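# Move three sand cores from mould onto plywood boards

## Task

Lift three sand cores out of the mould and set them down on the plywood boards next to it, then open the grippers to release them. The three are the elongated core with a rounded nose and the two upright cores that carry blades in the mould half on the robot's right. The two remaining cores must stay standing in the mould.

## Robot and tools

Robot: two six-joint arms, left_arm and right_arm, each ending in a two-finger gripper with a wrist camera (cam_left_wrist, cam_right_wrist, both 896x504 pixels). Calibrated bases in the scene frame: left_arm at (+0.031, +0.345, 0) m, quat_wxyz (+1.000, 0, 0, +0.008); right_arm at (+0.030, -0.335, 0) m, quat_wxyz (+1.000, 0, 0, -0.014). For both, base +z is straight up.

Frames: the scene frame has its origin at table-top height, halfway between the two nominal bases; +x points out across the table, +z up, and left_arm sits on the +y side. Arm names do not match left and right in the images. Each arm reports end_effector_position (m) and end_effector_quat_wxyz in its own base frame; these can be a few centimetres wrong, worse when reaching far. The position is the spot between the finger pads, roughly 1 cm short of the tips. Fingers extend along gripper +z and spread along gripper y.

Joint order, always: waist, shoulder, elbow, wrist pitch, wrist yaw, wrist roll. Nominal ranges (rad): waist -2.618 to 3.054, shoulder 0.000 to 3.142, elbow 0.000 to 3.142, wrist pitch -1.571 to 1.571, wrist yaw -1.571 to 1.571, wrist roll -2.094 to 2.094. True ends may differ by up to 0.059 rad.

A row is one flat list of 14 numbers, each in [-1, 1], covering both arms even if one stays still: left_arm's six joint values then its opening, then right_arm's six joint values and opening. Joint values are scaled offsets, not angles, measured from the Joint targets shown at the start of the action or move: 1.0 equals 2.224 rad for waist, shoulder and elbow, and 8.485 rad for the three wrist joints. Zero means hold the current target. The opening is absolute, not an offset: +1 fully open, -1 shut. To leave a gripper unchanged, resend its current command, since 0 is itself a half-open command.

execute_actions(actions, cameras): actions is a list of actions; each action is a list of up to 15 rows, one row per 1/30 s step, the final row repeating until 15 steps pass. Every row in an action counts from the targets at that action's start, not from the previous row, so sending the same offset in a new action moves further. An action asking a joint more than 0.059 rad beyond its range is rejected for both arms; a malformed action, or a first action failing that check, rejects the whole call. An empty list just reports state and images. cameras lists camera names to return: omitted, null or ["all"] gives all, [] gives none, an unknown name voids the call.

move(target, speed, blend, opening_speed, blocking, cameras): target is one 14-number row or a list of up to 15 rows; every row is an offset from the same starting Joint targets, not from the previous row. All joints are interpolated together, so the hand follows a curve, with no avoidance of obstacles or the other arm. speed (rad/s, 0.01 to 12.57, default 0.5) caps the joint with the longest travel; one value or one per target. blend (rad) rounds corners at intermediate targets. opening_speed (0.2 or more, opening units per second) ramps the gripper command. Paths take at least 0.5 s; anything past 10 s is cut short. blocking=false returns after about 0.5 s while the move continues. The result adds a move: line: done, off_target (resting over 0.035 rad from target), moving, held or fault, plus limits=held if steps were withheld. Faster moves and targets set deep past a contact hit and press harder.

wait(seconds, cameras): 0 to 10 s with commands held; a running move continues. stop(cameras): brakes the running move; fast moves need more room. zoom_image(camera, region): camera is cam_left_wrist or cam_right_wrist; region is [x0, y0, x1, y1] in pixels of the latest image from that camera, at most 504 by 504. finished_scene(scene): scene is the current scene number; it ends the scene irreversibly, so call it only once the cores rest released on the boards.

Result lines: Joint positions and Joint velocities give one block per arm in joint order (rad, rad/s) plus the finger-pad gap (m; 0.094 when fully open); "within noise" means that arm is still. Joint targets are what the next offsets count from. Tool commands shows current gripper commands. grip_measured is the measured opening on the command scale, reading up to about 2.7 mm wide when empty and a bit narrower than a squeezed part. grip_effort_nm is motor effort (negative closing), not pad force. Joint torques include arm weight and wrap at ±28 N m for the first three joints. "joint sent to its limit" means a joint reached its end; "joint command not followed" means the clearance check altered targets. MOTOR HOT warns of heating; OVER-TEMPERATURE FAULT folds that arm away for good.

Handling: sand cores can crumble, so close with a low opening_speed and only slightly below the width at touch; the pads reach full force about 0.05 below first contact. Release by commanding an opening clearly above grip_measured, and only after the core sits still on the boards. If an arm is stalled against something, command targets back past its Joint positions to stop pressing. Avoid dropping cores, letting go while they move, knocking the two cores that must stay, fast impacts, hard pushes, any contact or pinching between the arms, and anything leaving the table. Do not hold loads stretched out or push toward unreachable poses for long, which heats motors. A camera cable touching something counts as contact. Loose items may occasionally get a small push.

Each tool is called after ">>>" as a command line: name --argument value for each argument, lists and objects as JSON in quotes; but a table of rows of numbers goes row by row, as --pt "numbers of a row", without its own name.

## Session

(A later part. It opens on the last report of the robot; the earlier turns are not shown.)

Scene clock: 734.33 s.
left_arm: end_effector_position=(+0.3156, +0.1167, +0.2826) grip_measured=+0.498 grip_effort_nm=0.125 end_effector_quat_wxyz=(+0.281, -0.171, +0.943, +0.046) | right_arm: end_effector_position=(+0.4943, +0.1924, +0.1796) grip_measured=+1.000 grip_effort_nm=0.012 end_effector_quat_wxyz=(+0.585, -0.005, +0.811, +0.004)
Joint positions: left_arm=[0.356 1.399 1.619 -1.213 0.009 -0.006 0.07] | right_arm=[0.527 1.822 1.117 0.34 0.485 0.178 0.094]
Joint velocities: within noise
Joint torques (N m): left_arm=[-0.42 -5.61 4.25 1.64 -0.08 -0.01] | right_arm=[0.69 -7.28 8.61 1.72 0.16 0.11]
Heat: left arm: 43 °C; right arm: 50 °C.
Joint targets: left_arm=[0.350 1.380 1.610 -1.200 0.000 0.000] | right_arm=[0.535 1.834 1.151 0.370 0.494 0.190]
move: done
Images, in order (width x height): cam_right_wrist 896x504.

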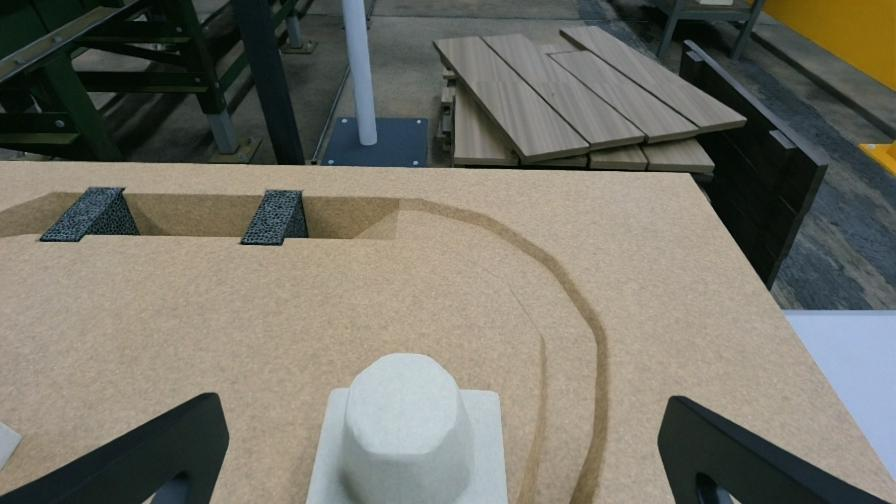

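>>> move --target '[0,0,0,0,0,0,0.5,0.0025,0.0373,0.0303,-0.0007,-0.0002,0.0011,1]' --speed 0.1 --cameras '["cam_right_wrist"]'

Scene clock: 743.53 s.
left_arm: end_effector_position=(+0.3156, +0.1167, +0.2826) grip_measured=+0.498 grip_effort_nm=0.115 end_effector_quat_wxyz=(+0.281, -0.171, +0.943, +0.046) | right_arm: end_effector_position=(+0.5087, +0.2041, +0.1668) grip_measured=+1.000 grip_effort_nm=0.022 end_effector_quat_wxyz=(+0.580, -0.005, +0.815, +0.005)
Joint positions: left_arm=[0.356 1.399 1.619 -1.213 0.009 -0.006 0.07] | right_arm=[0.532 1.905 1.184 0.341 0.486 0.187 0.094]
Joint velocities: within noise
Joint torques (N m): left_arm=[-0.4 -5.74 4.18 1.64 -0.08 0.03] | right_arm=[0.66 -7.9 8.54 1.64 0.13 0.1]
Heat: left arm: 43 °C; right arm: 50 °C.
Joint targets: left_arm=[0.350 1.380 1.610 -1.201 0.000 0.000] | right_arm=[0.540 1.917 1.218 0.364 0.492 0.199]
move: done
Images, in order (width x height): cam_right_wrist 896x504.

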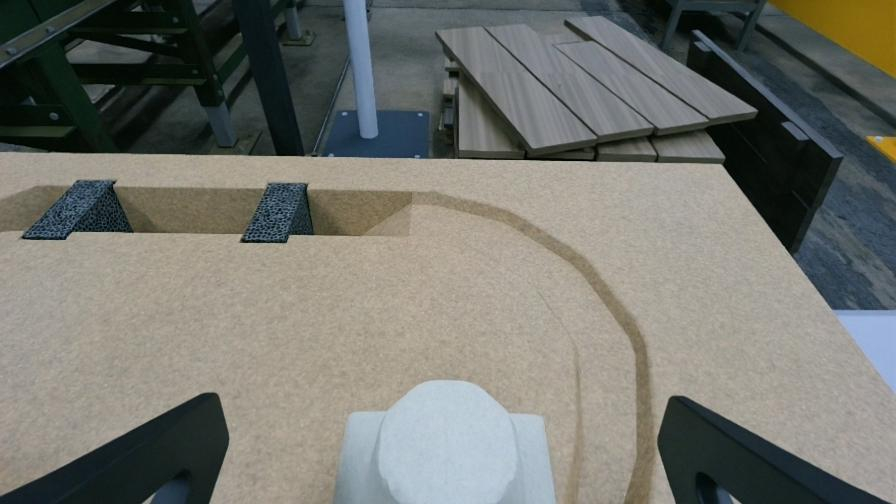

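>>> move --target '[0,0,0,0,0,0,0.5,0,0,0,0,0,0,-0.15]' --opening_speed 0.7 --cameras '["cam_right_wrist"]'

>>> move --target '[0,0,0,0,0,0,0.5,0,0,0,0,0,0,-0.36]' --opening_speed 0.2 --cameras '["cam_right_wrist"]'

Scene clock: 749.50 s.
left_arm: end_effector_position=(+0.3156, +0.1167, +0.2826) grip_measured=+0.498 grip_effort_nm=0.125 end_effector_quat_wxyz=(+0.281, -0.171, +0.943, +0.046) | right_arm: end_effector_position=(+0.5086, +0.2043, +0.1668) grip_measured=-0.147 grip_effort_nm=-0.134 end_effector_quat_wxyz=(+0.580, -0.005, +0.815, +0.005)
Joint positions: left_arm=[0.356 1.399 1.619 -1.213 0.009 -0.006 0.07] | right_arm=[0.533 1.905 1.184 0.341 0.486 0.188 0.04]
Joint velocities: within noise
Joint torques (N m): left_arm=[-0.43 -5.67 4.12 1.62 -0.09 0] | right_arm=[0.68 -7.88 8.55 1.65 0.13 0.09]
Heat: left arm: 42 °C; right arm: 50 °C.
Joint targets: left_arm=[0.350 1.380 1.610 -1.201 0.000 0.000] | right_arm=[0.540 1.917 1.218 0.364 0.492 0.200]
move: done
Images, in order (width x height): cam_right_wrist 896x504.

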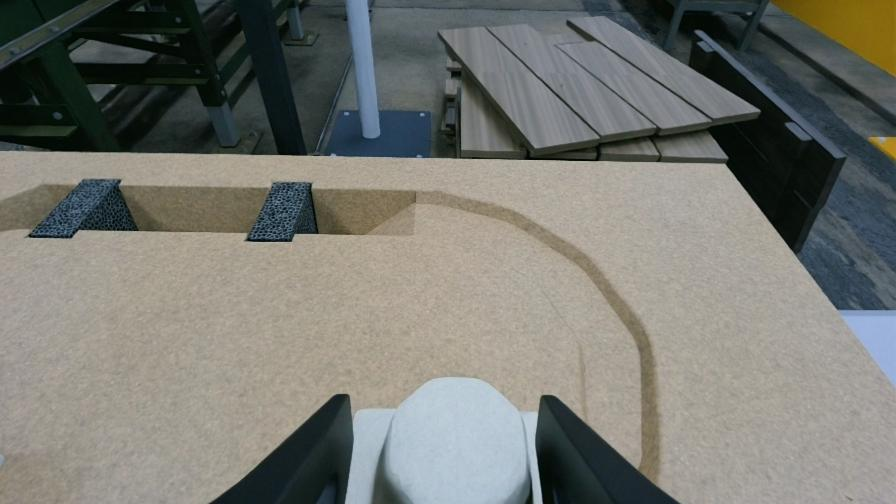

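Scene clock: 750.83 s.
left_arm: end_effector_position=(+0.3156, +0.1167, +0.2826) grip_measured=+0.498 grip_effort_nm=0.125 end_effector_quat_wxyz=(+0.281, -0.171, +0.943, +0.046) | right_arm: end_effector_position=(+0.5086, +0.2041, +0.1668) grip_measured=-0.357 grip_effort_nm=-0.447 end_effector_quat_wxyz=(+0.580, -0.004, +0.815, +0.005)
Joint positions: left_arm=[0.356 1.399 1.619 -1.213 0.009 -0.006 0.07] | right_arm=[0.533 1.905 1.184 0.341 0.488 0.188 0.03]
Joint velocities: within noise
Joint torques (N m): left_arm=[-0.39 -5.71 4.18 1.61 -0.1 0.01] | right_arm=[0.64 -7.87 8.55 1.65 0.12 0.09]
Heat: left arm: 42 °C; right arm: 50 °C.
Joint targets: left_arm=[0.350 1.380 1.610 -1.201 0.000 0.000] | right_arm=[0.540 1.917 1.218 0.364 0.492 0.200]
move: done
Images, in order (width x height): cam_right_wrist 896x504.

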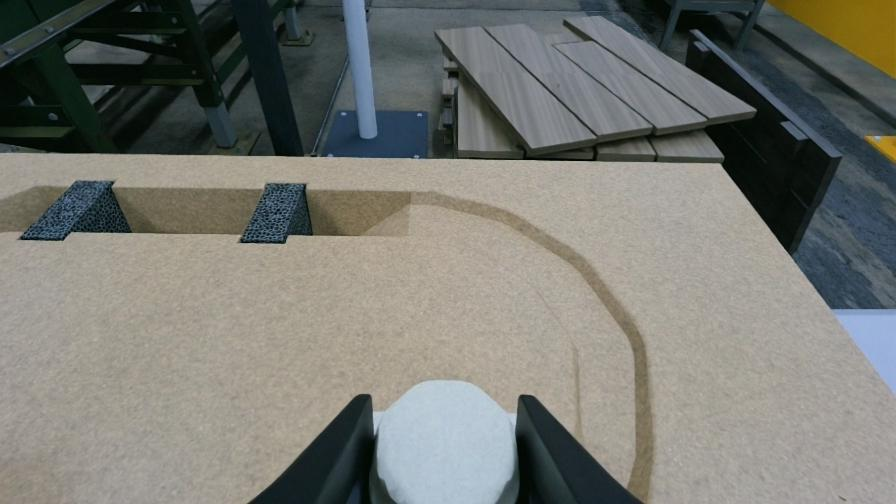

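>>> move --target '[0,0,0,0,0,0,0.5,0,0,0,0,0,0,-0.5]' --opening_speed 0.2 --cameras '["cam_right_wrist"]'

Scene clock: 755.17 s.
left_arm: end_effector_position=(+0.3156, +0.1167, +0.2826) grip_measured=+0.498 grip_effort_nm=0.125 end_effector_quat_wxyz=(+0.281, -0.171, +0.943, +0.046) | right_arm: end_effector_position=(+0.5086, +0.2041, +0.1669) grip_measured=-0.373 grip_effort_nm=-1.004 end_effector_quat_wxyz=(+0.580, -0.004, +0.815, +0.005)
Joint positions: left_arm=[0.356 1.399 1.619 -1.213 0.009 -0.006 0.07] | right_arm=[0.533 1.905 1.184 0.341 0.488 0.189 0.029]
Joint velocities: within noise
Joint torques (N m): left_arm=[-0.4 -5.65 4.12 1.64 -0.08 0.03] | right_arm=[0.66 -7.87 8.54 1.65 0.11 0.09]
Heat: left arm: 42 °C; right arm: 50 °C.
Joint targets: left_arm=[0.350 1.380 1.610 -1.201 0.000 0.000] | right_arm=[0.540 1.917 1.218 0.364 0.492 0.200]
move: done
Images, in order (width x height): cam_right_wrist 896x504.

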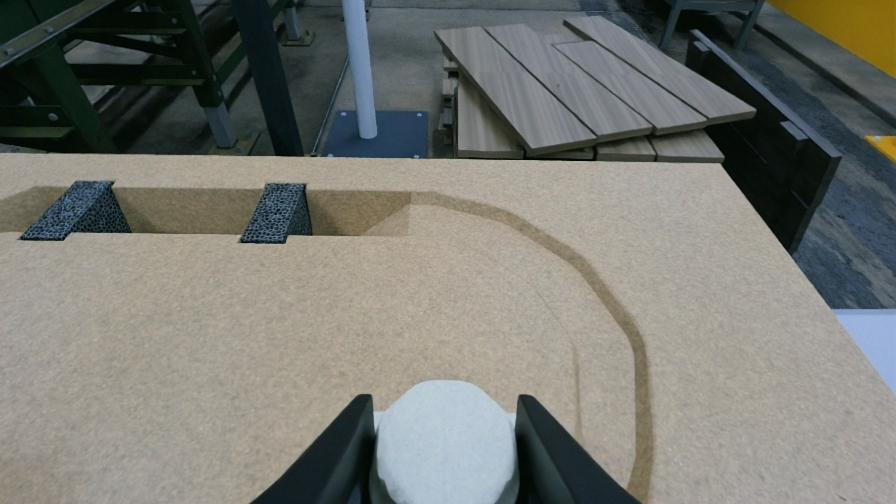

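>>> move --target '[0,0,0,0,0,0,0.5,0,-0.0526,0.0418,-0.0146,0,0,-0.5]' --speed 0.1 --cameras '["cam_right_wrist"]'

Scene clock: 763.50 s.
left_arm: end_effector_position=(+0.3156, +0.1167, +0.2826) grip_measured=+0.498 grip_effort_nm=0.125 end_effector_quat_wxyz=(+0.281, -0.171, +0.943, +0.046) | right_arm: end_effector_position=(+0.5060, +0.2034, +0.1922) grip_measured=-0.373 grip_effort_nm=-1.009 end_effector_quat_wxyz=(+0.566, -0.010, +0.824, +0.000)
Joint positions: left_arm=[0.356 1.399 1.619 -1.213 0.009 -0.006 0.07] | right_arm=[0.533 1.855 1.261 0.178 0.483 0.191 0.029]
Joint velocities: within noise
Joint torques (N m): left_arm=[-0.43 -5.7 4.11 1.61 -0.05 0.01] | right_arm=[0.62 -13.18 10.11 2.03 0.17 0.06]
Heat: left arm: 42 °C; right arm: 50 °C.
Joint targets: left_arm=[0.350 1.380 1.610 -1.201 0.000 0.000] | right_arm=[0.540 1.800 1.311 0.240 0.492 0.199]
move: off_target (right_arm); right_arm: the wrist pitch is farthest, 0.062 rad from its target
Images, in order (width x height): cam_right_wrist 896x504.

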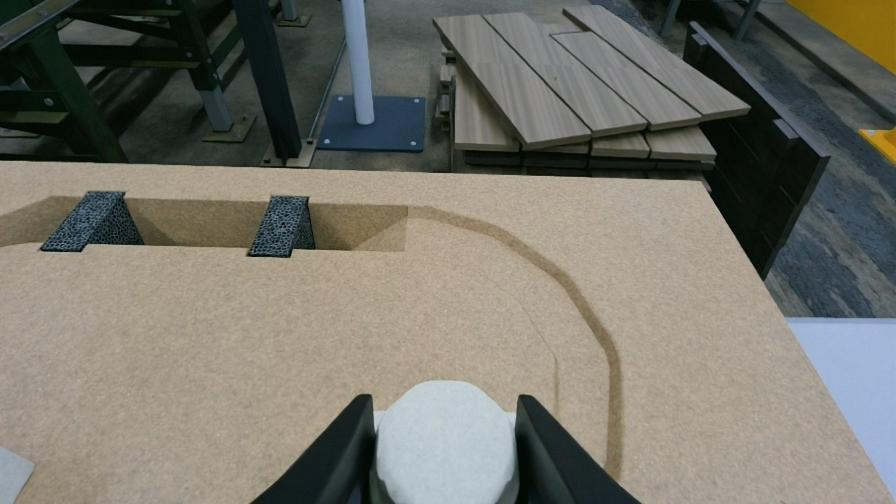

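>>> move --target '[0,0,0,0,0,0,0.5,0,-0.0340,0.1007,-0.0260,0,0,-0.5]' --speed 0.2 --cameras '["cam_right_wrist"]'

Scene clock: 769.77 s.
left_arm: end_effector_position=(+0.3156, +0.1167, +0.2826) grip_measured=+0.498 grip_effort_nm=0.125 end_effector_quat_wxyz=(+0.281, -0.171, +0.943, +0.046) | right_arm: end_effector_position=(+0.5078, +0.2044, +0.2872) grip_measured=-0.373 grip_effort_nm=-1.004 end_effector_quat_wxyz=(+0.594, +0.002, +0.805, +0.016)
Joint positions: left_arm=[0.356 1.399 1.619 -1.213 0.009 -0.006 0.07] | right_arm=[0.533 1.778 1.483 -0.045 0.483 0.191 0.029]
Joint velocities: within noise
Joint torques (N m): left_arm=[-0.38 -5.7 4.19 1.63 -0.06 0] | right_arm=[0.66 -12.72 10.58 2.07 0.16 0.05]
Heat: left arm: 42 °C; right arm: 51 °C.
Joint targets: left_arm=[0.350 1.380 1.610 -1.201 0.000 0.000] | right_arm=[0.540 1.724 1.535 0.019 0.492 0.199]
move: off_target (right_arm); right_arm: the wrist pitch is farthest, 0.064 rad from its target
Images, in order (width x height): cam_right_wrist 896x504.

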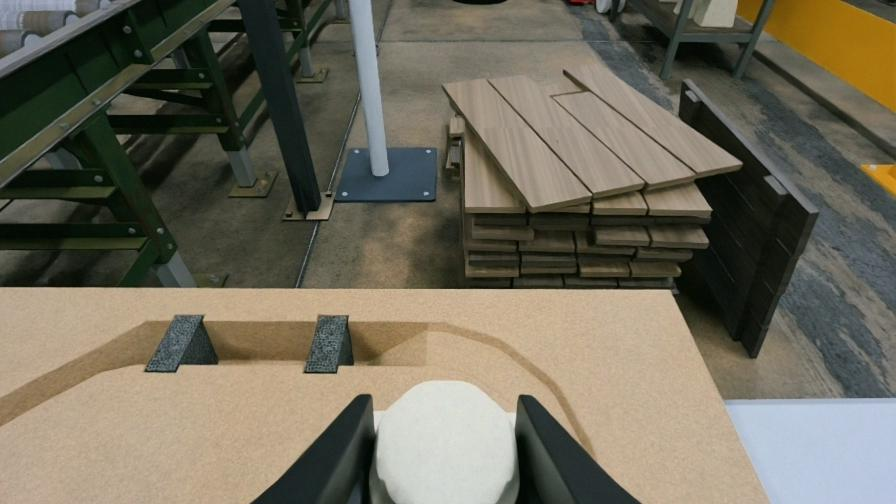

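>>> move --pt "0 0 0 0 0 0 0.5 0 -0.2356 -0.1371 -0.0376 0 0 -0.5" --pt "0 0 0 0 0 0 0.5 -0.4227 -0.2356 -0.1371 -0.0376 -0.058 -0.0235 -0.5" --speed '[0.3,0.45]' --blend 0.05 --cameras '["cam_right_wrist"]'

Scene clock: 780.70 s.
left_arm: end_effector_position=(+0.3156, +0.1167, +0.2826) grip_measured=+0.498 grip_effort_nm=0.120 end_effector_quat_wxyz=(+0.281, -0.171, +0.943, +0.046) | right_arm: end_effector_position=(+0.3776, -0.1591, +0.3346) grip_measured=-0.373 grip_effort_nm=-1.004 end_effector_quat_wxyz=(+0.551, +0.168, +0.809, -0.113)
Joint positions: left_arm=[0.356 1.399 1.619 -1.213 0.009 -0.006 0.07] | right_arm=[-0.398 1.235 1.226 -0.367 0.007 0.006 0.029]
Joint velocities: within noise
Joint torques (N m): left_arm=[-0.42 -5.68 4.18 1.63 -0.1 0.01] | right_arm=[-0.16 -6.6 6.56 2.14 -0.08 -0.11]
Heat: left arm: 42 °C; right arm: 53 °C.
Joint targets: left_arm=[0.350 1.380 1.610 -1.201 0.000 0.000] | right_arm=[-0.400 1.200 1.230 -0.300 0.000 0.000]
move: off_target (right_arm); right_arm: the wrist pitch is farthest, 0.067 rad from its target
Images, in order (width x height): cam_right_wrist 896x504.

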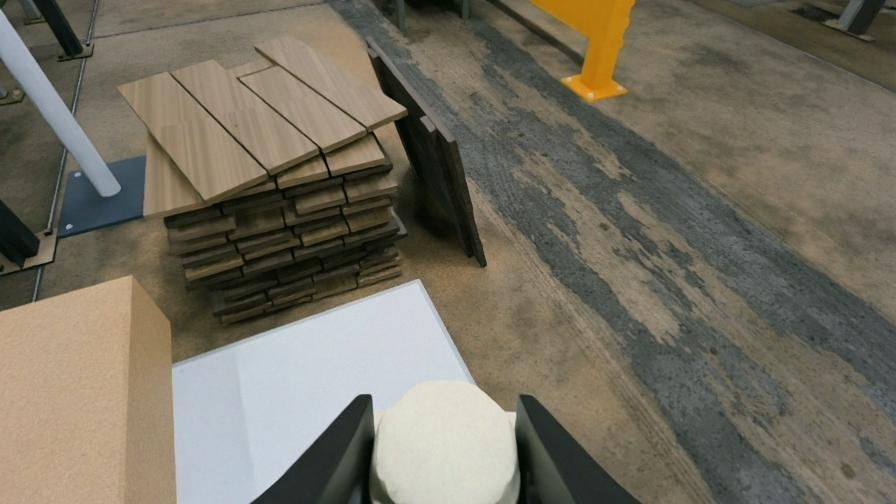

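>>> move --target '[0,0,0,0,0,0,0.5,0.009,0.0809,0.1709,-0.1061,0,0,-0.5]' --speed 0.5 --cameras '["cam_right_wrist"]'

Scene clock: 789.30 s.
left_arm: end_effector_position=(+0.3156, +0.1167, +0.2826) grip_measured=+0.498 grip_effort_nm=0.125 end_effector_quat_wxyz=(+0.281, -0.171, +0.943, +0.046) | right_arm: end_effector_position=(+0.3032, -0.1238, +0.2672) grip_measured=-0.373 grip_effort_nm=-1.009 end_effector_quat_wxyz=(+0.259, +0.189, +0.946, -0.053)
Joint positions: left_arm=[0.356 1.399 1.619 -1.213 0.009 -0.006 0.07] | right_arm=[-0.387 1.383 1.563 -1.216 0.006 0.006 0.029]
Joint velocities: within noise
Joint torques (N m): left_arm=[-0.35 -5.78 4.15 1.61 -0.07 0.01] | right_arm=[0.64 -4.25 9.2 1.08 -0.07 -0.1]
Heat: left arm: 42 °C; right arm: 54 °C.
Joint targets: left_arm=[0.350 1.380 1.610 -1.201 0.000 0.000] | right_arm=[-0.380 1.380 1.611 -1.200 0.000 0.000]
move: off_target (right_arm); right_arm: the elbow is farthest, 0.047 rad from its target
Images, in order (width x height): cam_right_wrist 896x504.

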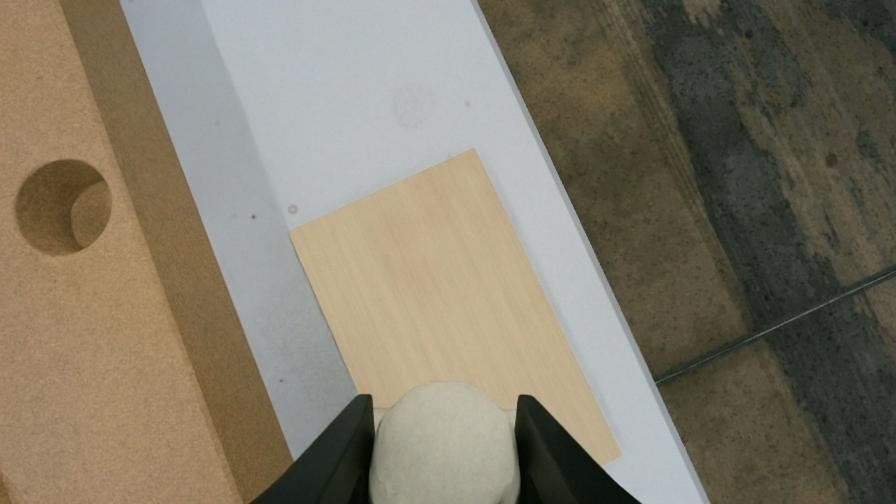

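>>> move --target '[0,0,0,0,0,0,0.5,-0.0171,0.2891,0.085,-0.0306,0,0,-0.5]' --speed 0.3 --cameras '["cam_right_wrist"]'

Scene clock: 806.13 s.
left_arm: end_effector_position=(+0.3156, +0.1167, +0.2826) grip_measured=+0.498 grip_effort_nm=0.129 end_effector_quat_wxyz=(+0.281, -0.171, +0.943, +0.046) | right_arm: end_effector_position=(+0.3302, -0.1436, +0.1025) grip_measured=-0.373 grip_effort_nm=-1.009 end_effector_quat_wxyz=(-0.056, +0.206, +0.977, +0.009)
Joint positions: left_arm=[0.356 1.399 1.619 -1.213 0.009 -0.006 0.07] | right_arm=[-0.41 2.027 1.761 -1.419 0.006 0.006 0.029]
Joint velocities: within noise
Joint torques (N m): left_arm=[-0.42 -5.7 4.15 1.62 -0.08 0.01] | right_arm=[-0.66 -9.1 7.98 -0.48 -0.06 -0.11]
Heat: left arm: 42 °C; right arm: 50 °C.
Joint targets: left_arm=[0.350 1.380 1.610 -1.201 0.000 0.000] | right_arm=[-0.418 2.023 1.799 -1.460 0.000 0.000]
move: off_target (right_arm); right_arm: the wrist pitch is farthest, 0.041 rad from its target
Images, in order (width x height): cam_right_wrist 896x504.

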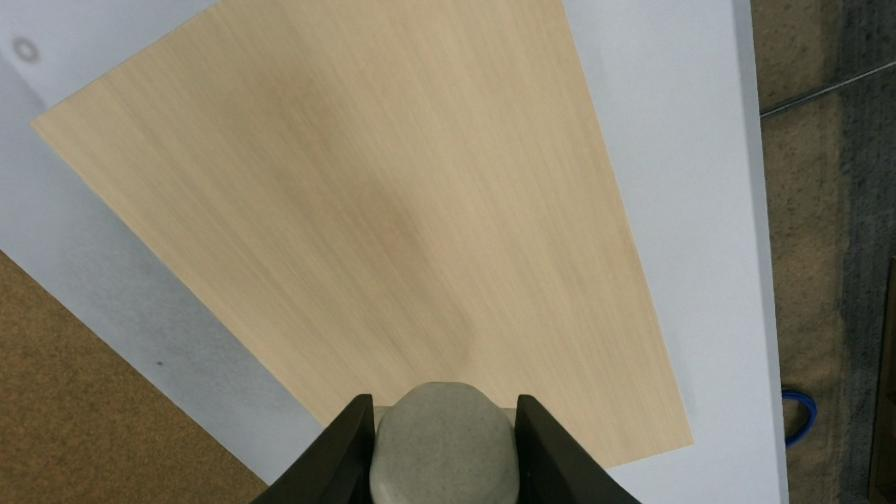

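>>> move --target '[0,0,0,0,0,0,0.5,0,0.0638,0.0211,-0.0098,0,0,-0.5]' --speed 0.12 --cameras '["cam_right_wrist"]'

Scene clock: 813.43 s.
left_arm: end_effector_position=(+0.3156, +0.1167, +0.2826) grip_measured=+0.498 grip_effort_nm=0.125 end_effector_quat_wxyz=(+0.281, -0.171, +0.943, +0.046) | right_arm: end_effector_position=(+0.3219, -0.1401, +0.0700) grip_measured=-0.373 grip_effort_nm=-1.004 end_effector_quat_wxyz=(-0.133, +0.204, +0.970, +0.024)
Joint positions: left_arm=[0.356 1.399 1.619 -1.213 0.009 -0.006 0.07] | right_arm=[-0.41 2.163 1.809 -1.489 0.006 0.006 0.029]
Joint velocities: within noise
Joint torques (N m): left_arm=[-0.42 -5.68 4.14 1.62 -0.06 0.01] | right_arm=[-0.68 -9.32 7.62 -0.84 -0.07 -0.1]
Heat: left arm: 41 °C; right arm: 48 °C.
Joint targets: left_arm=[0.350 1.380 1.610 -1.201 0.000 0.000] | right_arm=[-0.418 2.165 1.846 -1.543 0.000 0.000]
move: off_target (right_arm); right_arm: the wrist pitch is farthest, 0.054 rad from its target
Images, in order (width x height): cam_right_wrist 896x504.

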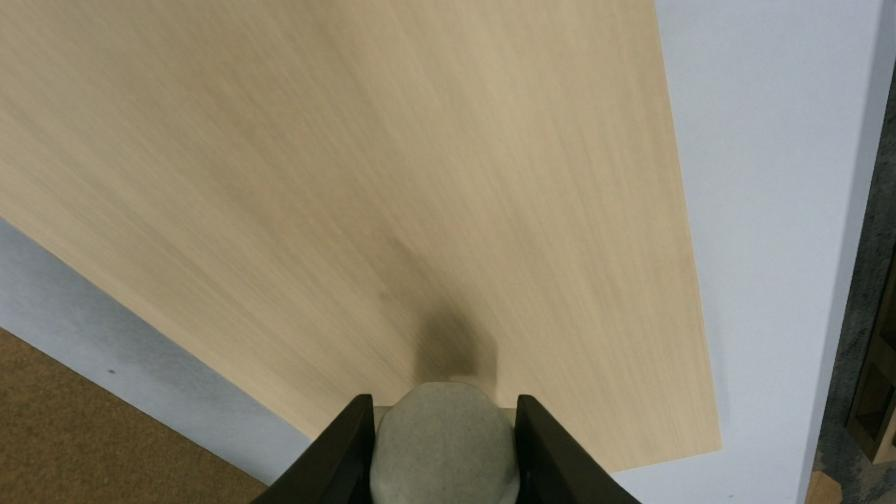

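>>> move --target '[0,0,0,0,0,0,0.5,0,0.0139,-0.0139,0,0,0,-0.5]' --speed 0.08 --cameras '["cam_right_wrist"]'

Scene clock: 818.63 s.
left_arm: end_effector_position=(+0.3156, +0.1167, +0.2826) grip_measured=+0.498 grip_effort_nm=0.125 end_effector_quat_wxyz=(+0.281, -0.171, +0.943, +0.046) | right_arm: end_effector_position=(+0.3201, -0.1392, +0.0604) grip_measured=-0.373 grip_effort_nm=-1.009 end_effector_quat_wxyz=(-0.148, +0.204, +0.967, +0.027)
Joint positions: left_arm=[0.356 1.399 1.619 -1.213 0.009 -0.006 0.07] | right_arm=[-0.41 2.192 1.809 -1.491 0.006 0.006 0.029]
Joint velocities: within noise
Joint torques (N m): left_arm=[-0.46 -5.7 4.08 1.63 -0.07 0.04] | right_arm=[-0.68 -9.36 5.05 -0.89 -0.07 -0.11]
Heat: left arm: 41 °C; right arm: 47 °C.
Joint targets: left_arm=[0.350 1.380 1.610 -1.201 0.000 0.000] | right_arm=[-0.418 2.196 1.815 -1.543 0.000 0.000]
move: off_target (right_arm); right_arm: the wrist pitch is farthest, 0.052 rad from its target
Images, in order (width x height): cam_right_wrist 896x504.

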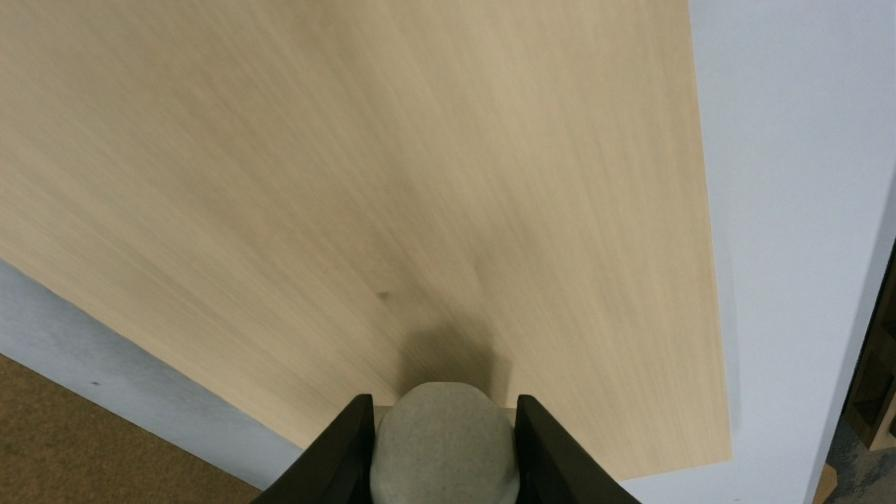

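>>> move --target '[0,0,0,0,0,0,0.5,0,0,-0.0135,0,0,0,-0.5]' --speed 0.06 --cameras '["cam_right_wrist"]'

Scene clock: 821.50 s.
left_arm: end_effector_position=(+0.3156, +0.1167, +0.2826) grip_measured=+0.498 grip_effort_nm=0.115 end_effector_quat_wxyz=(+0.281, -0.171, +0.943, +0.046) | right_arm: end_effector_position=(+0.3153, -0.1371, +0.0571) grip_measured=-0.373 grip_effort_nm=-1.004 end_effector_quat_wxyz=(-0.157, +0.203, +0.966, +0.030)
Joint positions: left_arm=[0.356 1.399 1.619 -1.213 0.009 -0.006 0.07] | right_arm=[-0.41 2.192 1.79 -1.491 0.005 0.006 0.029]
Joint velocities: within noise
Joint torques (N m): left_arm=[-0.42 -5.67 4.16 1.6 -0.08 0] | right_arm=[-0.66 -9.32 4.16 -0.92 -0.07 -0.11]
Heat: left arm: 41 °C; right arm: 47 °C.
Joint targets: left_arm=[0.350 1.380 1.610 -1.201 0.000 0.000] | right_arm=[-0.418 2.196 1.785 -1.543 0.000 0.000]
move: off_target (right_arm); right_arm: the wrist pitch is farthest, 0.052 rad from its target
Images, in order (width x height): cam_right_wrist 896x504.

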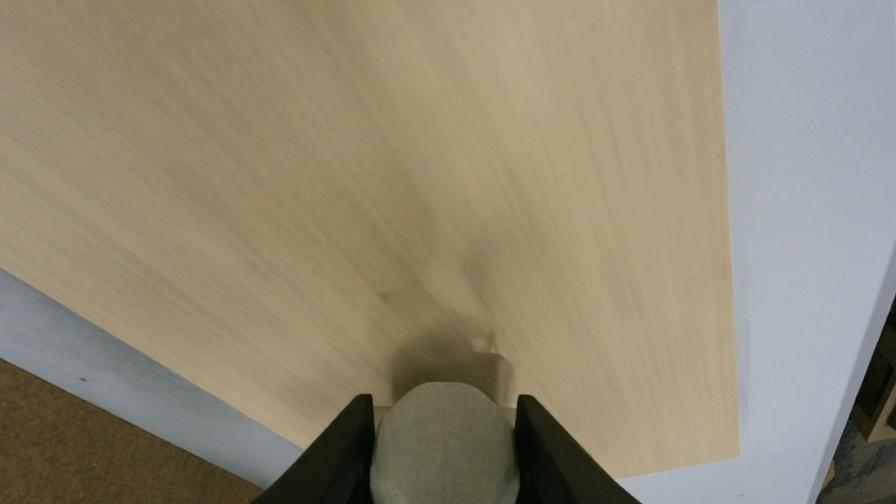

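>>> move --target '[0,0,0,0,0,0,0.5,0,0,-0.0135,0.0053,0,0,-0.5]' --speed 0.06 --cameras '["cam_right_wrist"]'

Scene clock: 829.30 s.
left_arm: end_effector_position=(+0.3156, +0.1167, +0.2826) grip_measured=+0.498 grip_effort_nm=0.125 end_effector_quat_wxyz=(+0.281, -0.171, +0.943, +0.046) | right_arm: end_effector_position=(+0.3127, -0.1360, +0.0504) grip_measured=-0.373 grip_effort_nm=-1.004 end_effector_quat_wxyz=(-0.161, +0.203, +0.965, +0.030)
Joint positions: left_arm=[0.356 1.399 1.619 -1.213 0.009 -0.006 0.07] | right_arm=[-0.41 2.192 1.761 -1.468 0.005 0.006 0.029]
Joint velocities: within noise
Joint torques (N m): left_arm=[-0.39 -5.67 4.11 1.62 -0.04 0] | right_arm=[-0.65 -9.26 4.11 -0.72 -0.06 -0.1]
Heat: left arm: 41 °C; right arm: 46 °C.
Joint targets: left_arm=[0.350 1.380 1.610 -1.201 0.000 0.000] | right_arm=[-0.418 2.196 1.756 -1.498 0.000 0.000]
move: done
Images, in order (width x height): cam_right_wrist 896x504.

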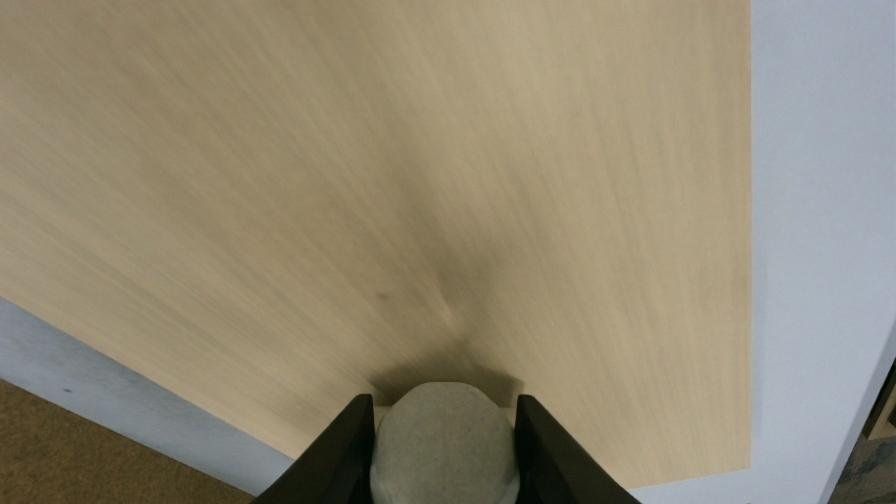

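>>> move --target '[0,0,0,0,0,0,0.5,0,0,-0.009,0.0024,0,0,-0.5]' --speed 0.06 --cameras '["cam_right_wrist"]'

>>> move --target '[0,0,0,0,0,0,0.5,0,0,-0.009,0.0024,0,0,-0.5]' --speed 0.06 --cameras '["cam_right_wrist"]'

Scene clock: 833.20 s.
left_arm: end_effector_position=(+0.3156, +0.1167, +0.2826) grip_measured=+0.498 grip_effort_nm=0.120 end_effector_quat_wxyz=(+0.281, -0.171, +0.943, +0.046) | right_arm: end_effector_position=(+0.3118, -0.1356, +0.0454) grip_measured=-0.373 grip_effort_nm=-1.004 end_effector_quat_wxyz=(-0.161, +0.203, +0.965, +0.030)
Joint positions: left_arm=[0.356 1.399 1.619 -1.213 0.009 -0.006 0.07] | right_arm=[-0.41 2.192 1.741 -1.448 0.005 0.006 0.029]
Joint velocities: within noise
Joint torques (N m): left_arm=[-0.44 -5.72 4.23 1.62 -0.05 -0.03] | right_arm=[-0.66 -9.26 4.1 -0.71 -0.06 -0.1]
Heat: left arm: 41 °C; right arm: 46 °C.
Joint targets: left_arm=[0.350 1.380 1.610 -1.201 0.000 0.000] | right_arm=[-0.418 2.196 1.735 -1.477 0.000 0.000]
move: done
Images, in order (width x height): cam_right_wrist 896x504.

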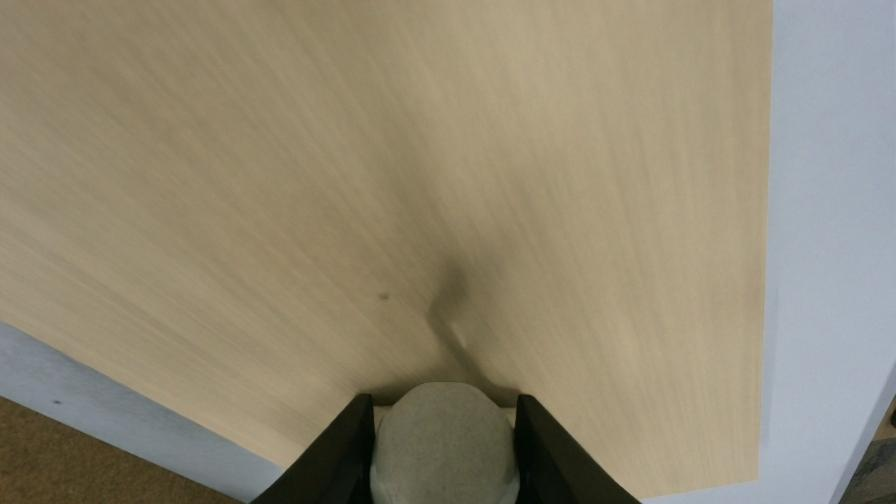

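Scene clock: 833.90 s.
left_arm: end_effector_position=(+0.3156, +0.1167, +0.2826) grip_measured=+0.498 grip_effort_nm=0.125 end_effector_quat_wxyz=(+0.281, -0.171, +0.943, +0.046) | right_arm: end_effector_position=(+0.3091, -0.1341, +0.0420) grip_measured=-0.373 grip_effort_nm=-1.004 end_effector_quat_wxyz=(-0.165, +0.203, +0.965, +0.032)
Joint positions: left_arm=[0.356 1.399 1.619 -1.213 0.009 -0.006 0.07] | right_arm=[-0.41 2.192 1.724 -1.44 0.004 0.006 0.029]
Joint velocities: within noise
Joint torques (N m): left_arm=[-0.46 -5.65 4.12 1.63 -0.06 0.01] | right_arm=[-0.68 -9.21 3.81 -0.62 -0.08 -0.09]
Heat: left arm: 41 °C; right arm: 46 °C.
Joint targets: left_arm=[0.350 1.380 1.610 -1.201 0.000 0.000] | right_arm=[-0.418 2.196 1.715 -1.457 0.000 0.000]
move: done
Images, in order (width x height): cam_right_wrist 896x504.

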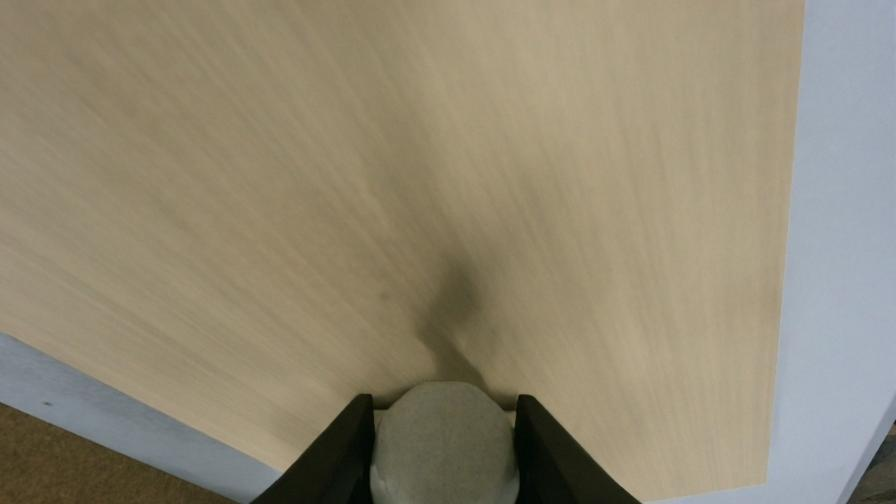

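>>> move --target '[0,0,0,0,0,0,0.5,0,0,-0.009,0.0018,0,0,-0.5]' --speed 0.06 --cameras '["cam_right_wrist"]'

Scene clock: 836.50 s.
left_arm: end_effector_position=(+0.3156, +0.1167, +0.2826) grip_measured=+0.498 grip_effort_nm=0.115 end_effector_quat_wxyz=(+0.281, -0.171, +0.943, +0.046) | right_arm: end_effector_position=(+0.3068, -0.1319, +0.0394) grip_measured=-0.373 grip_effort_nm=-1.009 end_effector_quat_wxyz=(-0.169, +0.203, +0.964, +0.036)
Joint positions: left_arm=[0.356 1.399 1.619 -1.213 0.009 -0.006 0.07] | right_arm=[-0.41 2.192 1.71 -1.436 -0.002 0.004 0.029]
Joint velocities: within noise
Joint torques (N m): left_arm=[-0.35 -5.72 4.14 1.62 -0.06 0] | right_arm=[-0.81 -9.18 3.37 -0.52 0.01 -0.1]
Heat: left arm: 41 °C; right arm: 46 °C.
Joint targets: left_arm=[0.350 1.380 1.610 -1.201 0.000 0.000] | right_arm=[-0.418 2.196 1.695 -1.442 0.000 0.000]
move: done
Images, in order (width x height): cam_right_wrist 896x504.

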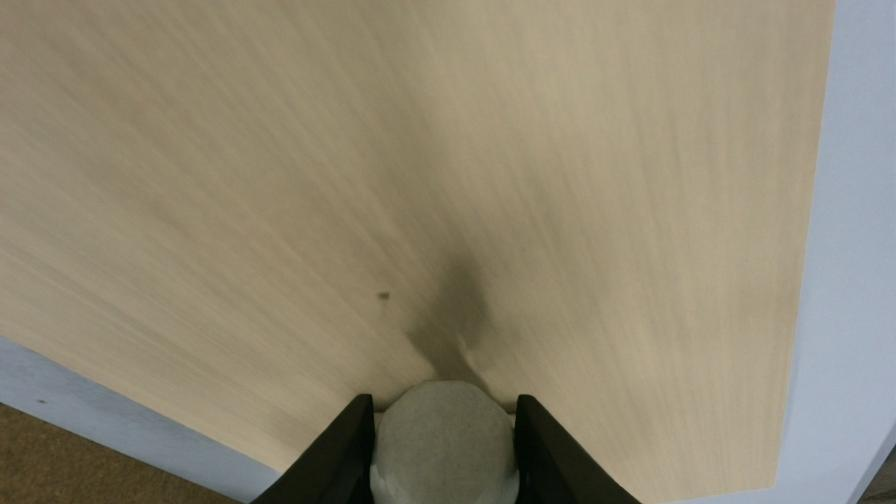

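>>> move --target '[0,0,0,0,0,0,0.5,0,0,-0.008,0.0012,0,0,-0.5]' --speed 0.05 --cameras '["cam_right_wrist"]'

Scene clock: 839.50 s.
left_arm: end_effector_position=(+0.3156, +0.1168, +0.2826) grip_measured=+0.498 grip_effort_nm=0.125 end_effector_quat_wxyz=(+0.281, -0.171, +0.943, +0.046) | right_arm: end_effector_position=(+0.3058, -0.1306, +0.0383) grip_measured=-0.373 grip_effort_nm=-1.004 end_effector_quat_wxyz=(-0.170, +0.204, +0.963, +0.039)
Joint positions: left_arm=[0.356 1.399 1.619 -1.213 0.008 -0.006 0.07] | right_arm=[-0.411 2.192 1.704 -1.434 -0.008 0.004 0.029]
Joint velocities: within noise
Joint torques (N m): left_arm=[-0.44 -5.6 4.16 1.61 -0.07 0.01] | right_arm=[-0.64 -9.18 2.45 -0.45 0.07 -0.09]
Heat: left arm: 41 °C; right arm: 45 °C.
Joint targets: left_arm=[0.350 1.380 1.610 -1.201 0.000 0.000] | right_arm=[-0.418 2.196 1.678 -1.432 0.000 0.000]
move: done
Images, in order (width x height): cam_right_wrist 896x504.

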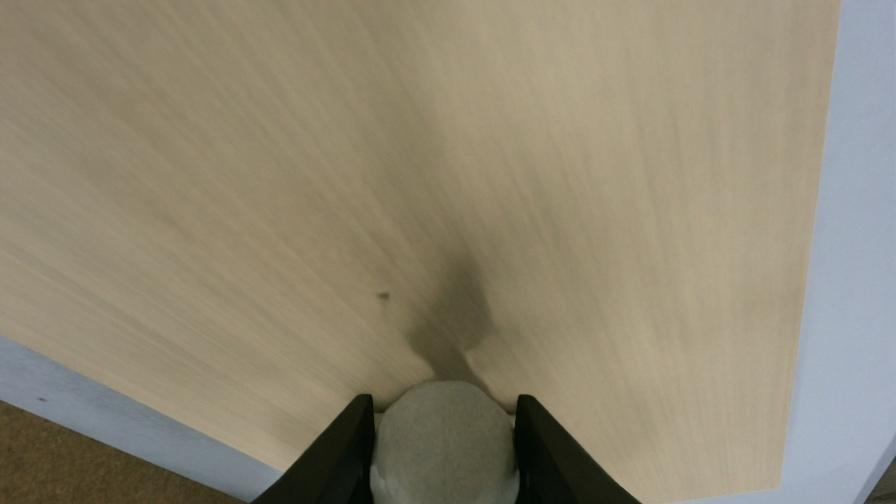

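>>> move --target '[0,0,0,0,0,0,0.5,0,0,0.006,0,0,0,-0.25]' --opening_speed 0.2 --speed 0.05 --cameras '["cam_right_wrist"]'

>>> move --target '[0,0,0,0,0,0,0.5,0,0,0,0,0,0,0.2]' --opening_speed 0.25 --cameras '["cam_right_wrist"]'

Scene clock: 844.30 s.
left_arm: end_effector_position=(+0.3156, +0.1168, +0.2826) grip_measured=+0.498 grip_effort_nm=0.125 end_effector_quat_wxyz=(+0.281, -0.171, +0.943, +0.046) | right_arm: end_effector_position=(+0.3043, -0.1306, +0.0375) grip_measured=-0.253 grip_effort_nm=0.178 end_effector_quat_wxyz=(-0.173, +0.203, +0.963, +0.038)
Joint positions: left_arm=[0.356 1.399 1.619 -1.213 0.008 -0.006 0.07] | right_arm=[-0.411 2.192 1.7 -1.434 -0.005 0.004 0.035]
Joint velocities: within noise
Joint torques (N m): left_arm=[-0.42 -5.63 4.15 1.62 -0.06 0] | right_arm=[-0.65 -9.18 3.77 -0.46 0.04 -0.08]
Heat: left arm: 41 °C; right arm: 45 °C.
Joint targets: left_arm=[0.350 1.380 1.610 -1.201 0.000 0.000] | right_arm=[-0.418 2.196 1.691 -1.432 0.000 0.000]
move: done
Images, in order (width x height): cam_right_wrist 896x504.

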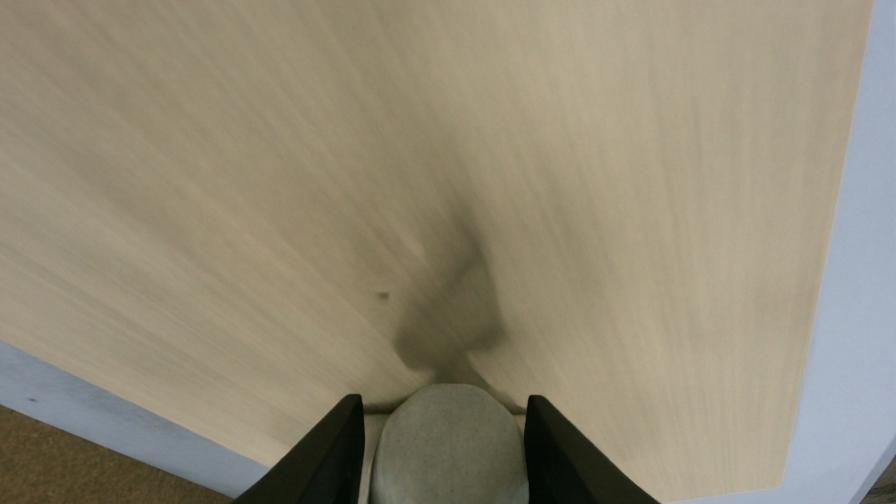

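Scene clock: 846.30 s.
left_arm: end_effector_position=(+0.3156, +0.1168, +0.2826) grip_measured=+0.498 grip_effort_nm=0.129 end_effector_quat_wxyz=(+0.281, -0.171, +0.943, +0.046) | right_arm: end_effector_position=(+0.3043, -0.1306, +0.0375) grip_measured=+0.197 grip_effort_nm=0.183 end_effector_quat_wxyz=(-0.173, +0.203, +0.963, +0.038)
Joint positions: left_arm=[0.356 1.399 1.619 -1.213 0.008 -0.006 0.07] | right_arm=[-0.411 2.192 1.7 -1.434 -0.005 0.004 0.056]
Joint velocities: within noise
Joint torques (N m): left_arm=[-0.43 -5.68 4.16 1.62 -0.05 0.02] | right_arm=[-0.62 -9.18 3.77 -0.46 0.04 -0.08]
Heat: left arm: 41 °C; right arm: 44 °C.
Joint targets: left_arm=[0.350 1.380 1.610 -1.201 0.000 0.000] | right_arm=[-0.418 2.196 1.691 -1.432 0.000 0.000]
move: done
Images, in order (width x height): cam_right_wrist 896x504.

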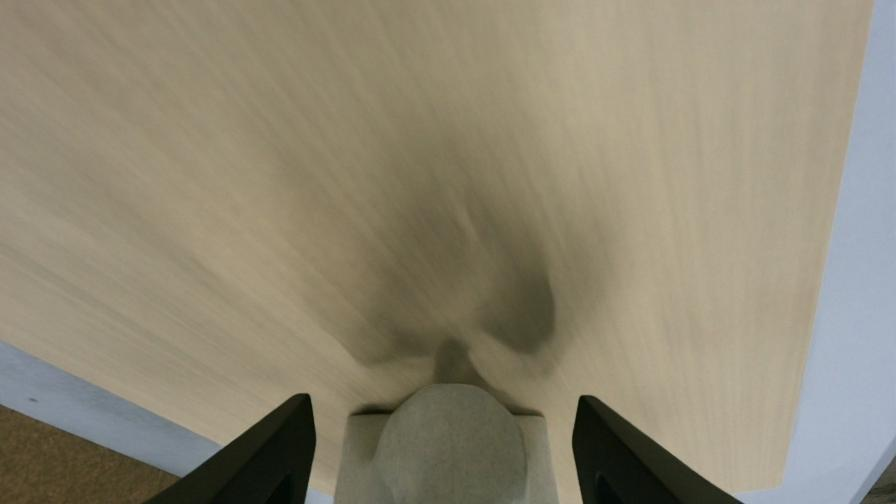

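>>> move --pt "0 0 0 0 0 0 0.5 0 0 0 0 0 0 0.7" --pt "0 0 0 0 0 0 0.5 0 0 0.12 -0.014 0 0 0.7" --opening_speed 0.4 --speed 0.15 --cameras '["cam_right_wrist"]'

Scene clock: 855.43 s.
left_arm: end_effector_position=(+0.3156, +0.1168, +0.2826) grip_measured=+0.498 grip_effort_nm=0.129 end_effector_quat_wxyz=(+0.281, -0.171, +0.943, +0.046) | right_arm: end_effector_position=(+0.3398, -0.1460, +0.0857) grip_measured=+0.697 grip_effort_nm=0.173 end_effector_quat_wxyz=(-0.110, +0.205, +0.972, +0.025)
Joint positions: left_arm=[0.356 1.399 1.619 -1.213 0.008 -0.006 0.07] | right_arm=[-0.411 2.192 1.93 -1.535 -0.005 0.004 0.08]
Joint velocities: within noise
Joint torques (N m): left_arm=[-0.4 -5.67 4.18 1.62 -0.07 0.01] | right_arm=[-0.62 -9.47 6.95 -0.45 0.04 -0.08]
Heat: left arm: 41 °C; right arm: 44 °C.
Joint targets: left_arm=[0.350 1.380 1.610 -1.201 0.000 0.000] | right_arm=[-0.418 2.196 1.958 -1.550 0.000 0.000]
move: done
Images, in order (width x height): cam_right_wrist 896x504.

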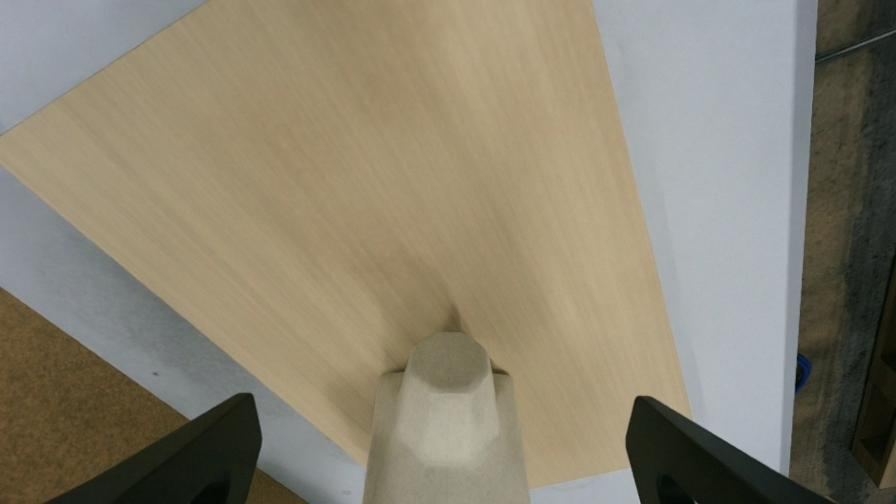

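>>> move --target '[0,0,0,0,0,0,0.5,0.02,-0.367,-0.1565,0.0412,0,0,0.7]' --speed 0.5 --cameras '["cam_left_wrist","cam_right_wrist"]'

Scene clock: 859.80 s.
left_arm: end_effector_position=(+0.3156, +0.1168, +0.2826) grip_measured=+0.498 grip_effort_nm=0.115 end_effector_quat_wxyz=(+0.281, -0.171, +0.943, +0.046) | right_arm: end_effector_position=(+0.3103, -0.1224, +0.2850) grip_measured=+0.697 grip_effort_nm=0.183 end_effector_quat_wxyz=(+0.282, +0.183, +0.940, -0.051)
Joint positions: left_arm=[0.356 1.399 1.619 -1.213 0.008 -0.006 0.07] | right_arm=[-0.381 1.389 1.62 -1.219 -0.005 0.004 0.08]
Joint velocities: within noise
Joint torques (N m): left_arm=[-0.34 -5.67 4.18 1.63 -0.07 0] | right_arm=[0.68 -4.77 4.55 1.14 0.04 -0.09]
Heat: left arm: 41 °C; right arm: 43 °C.
Joint targets: left_arm=[0.350 1.380 1.610 -1.201 0.000 0.000] | right_arm=[-0.373 1.380 1.610 -1.201 0.000 0.000]
move: done

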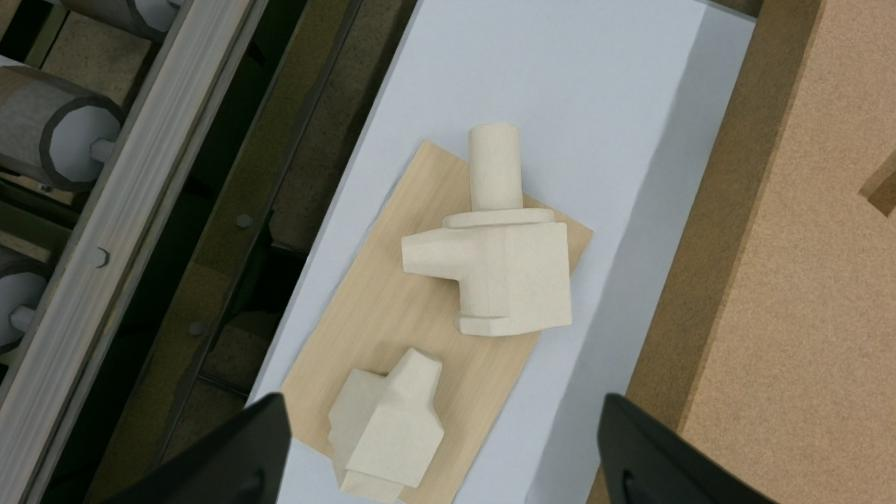

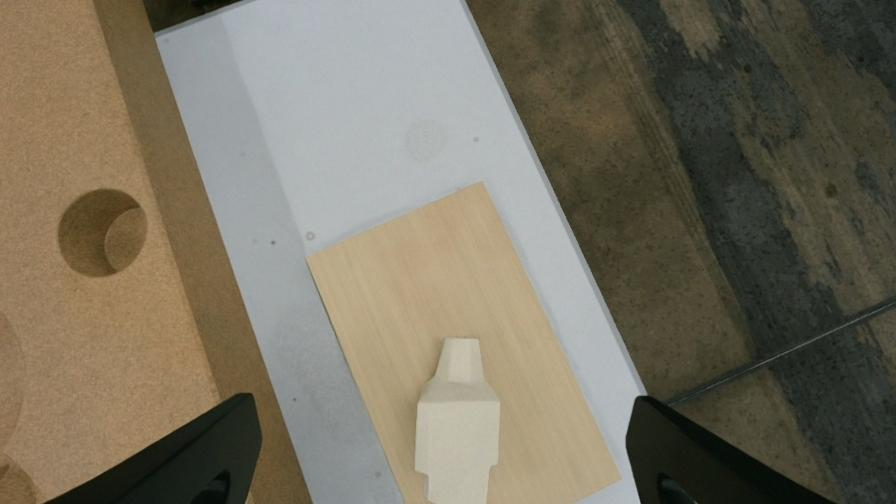

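>>> finished_scene --scene 2

The scene is finished: the task was done.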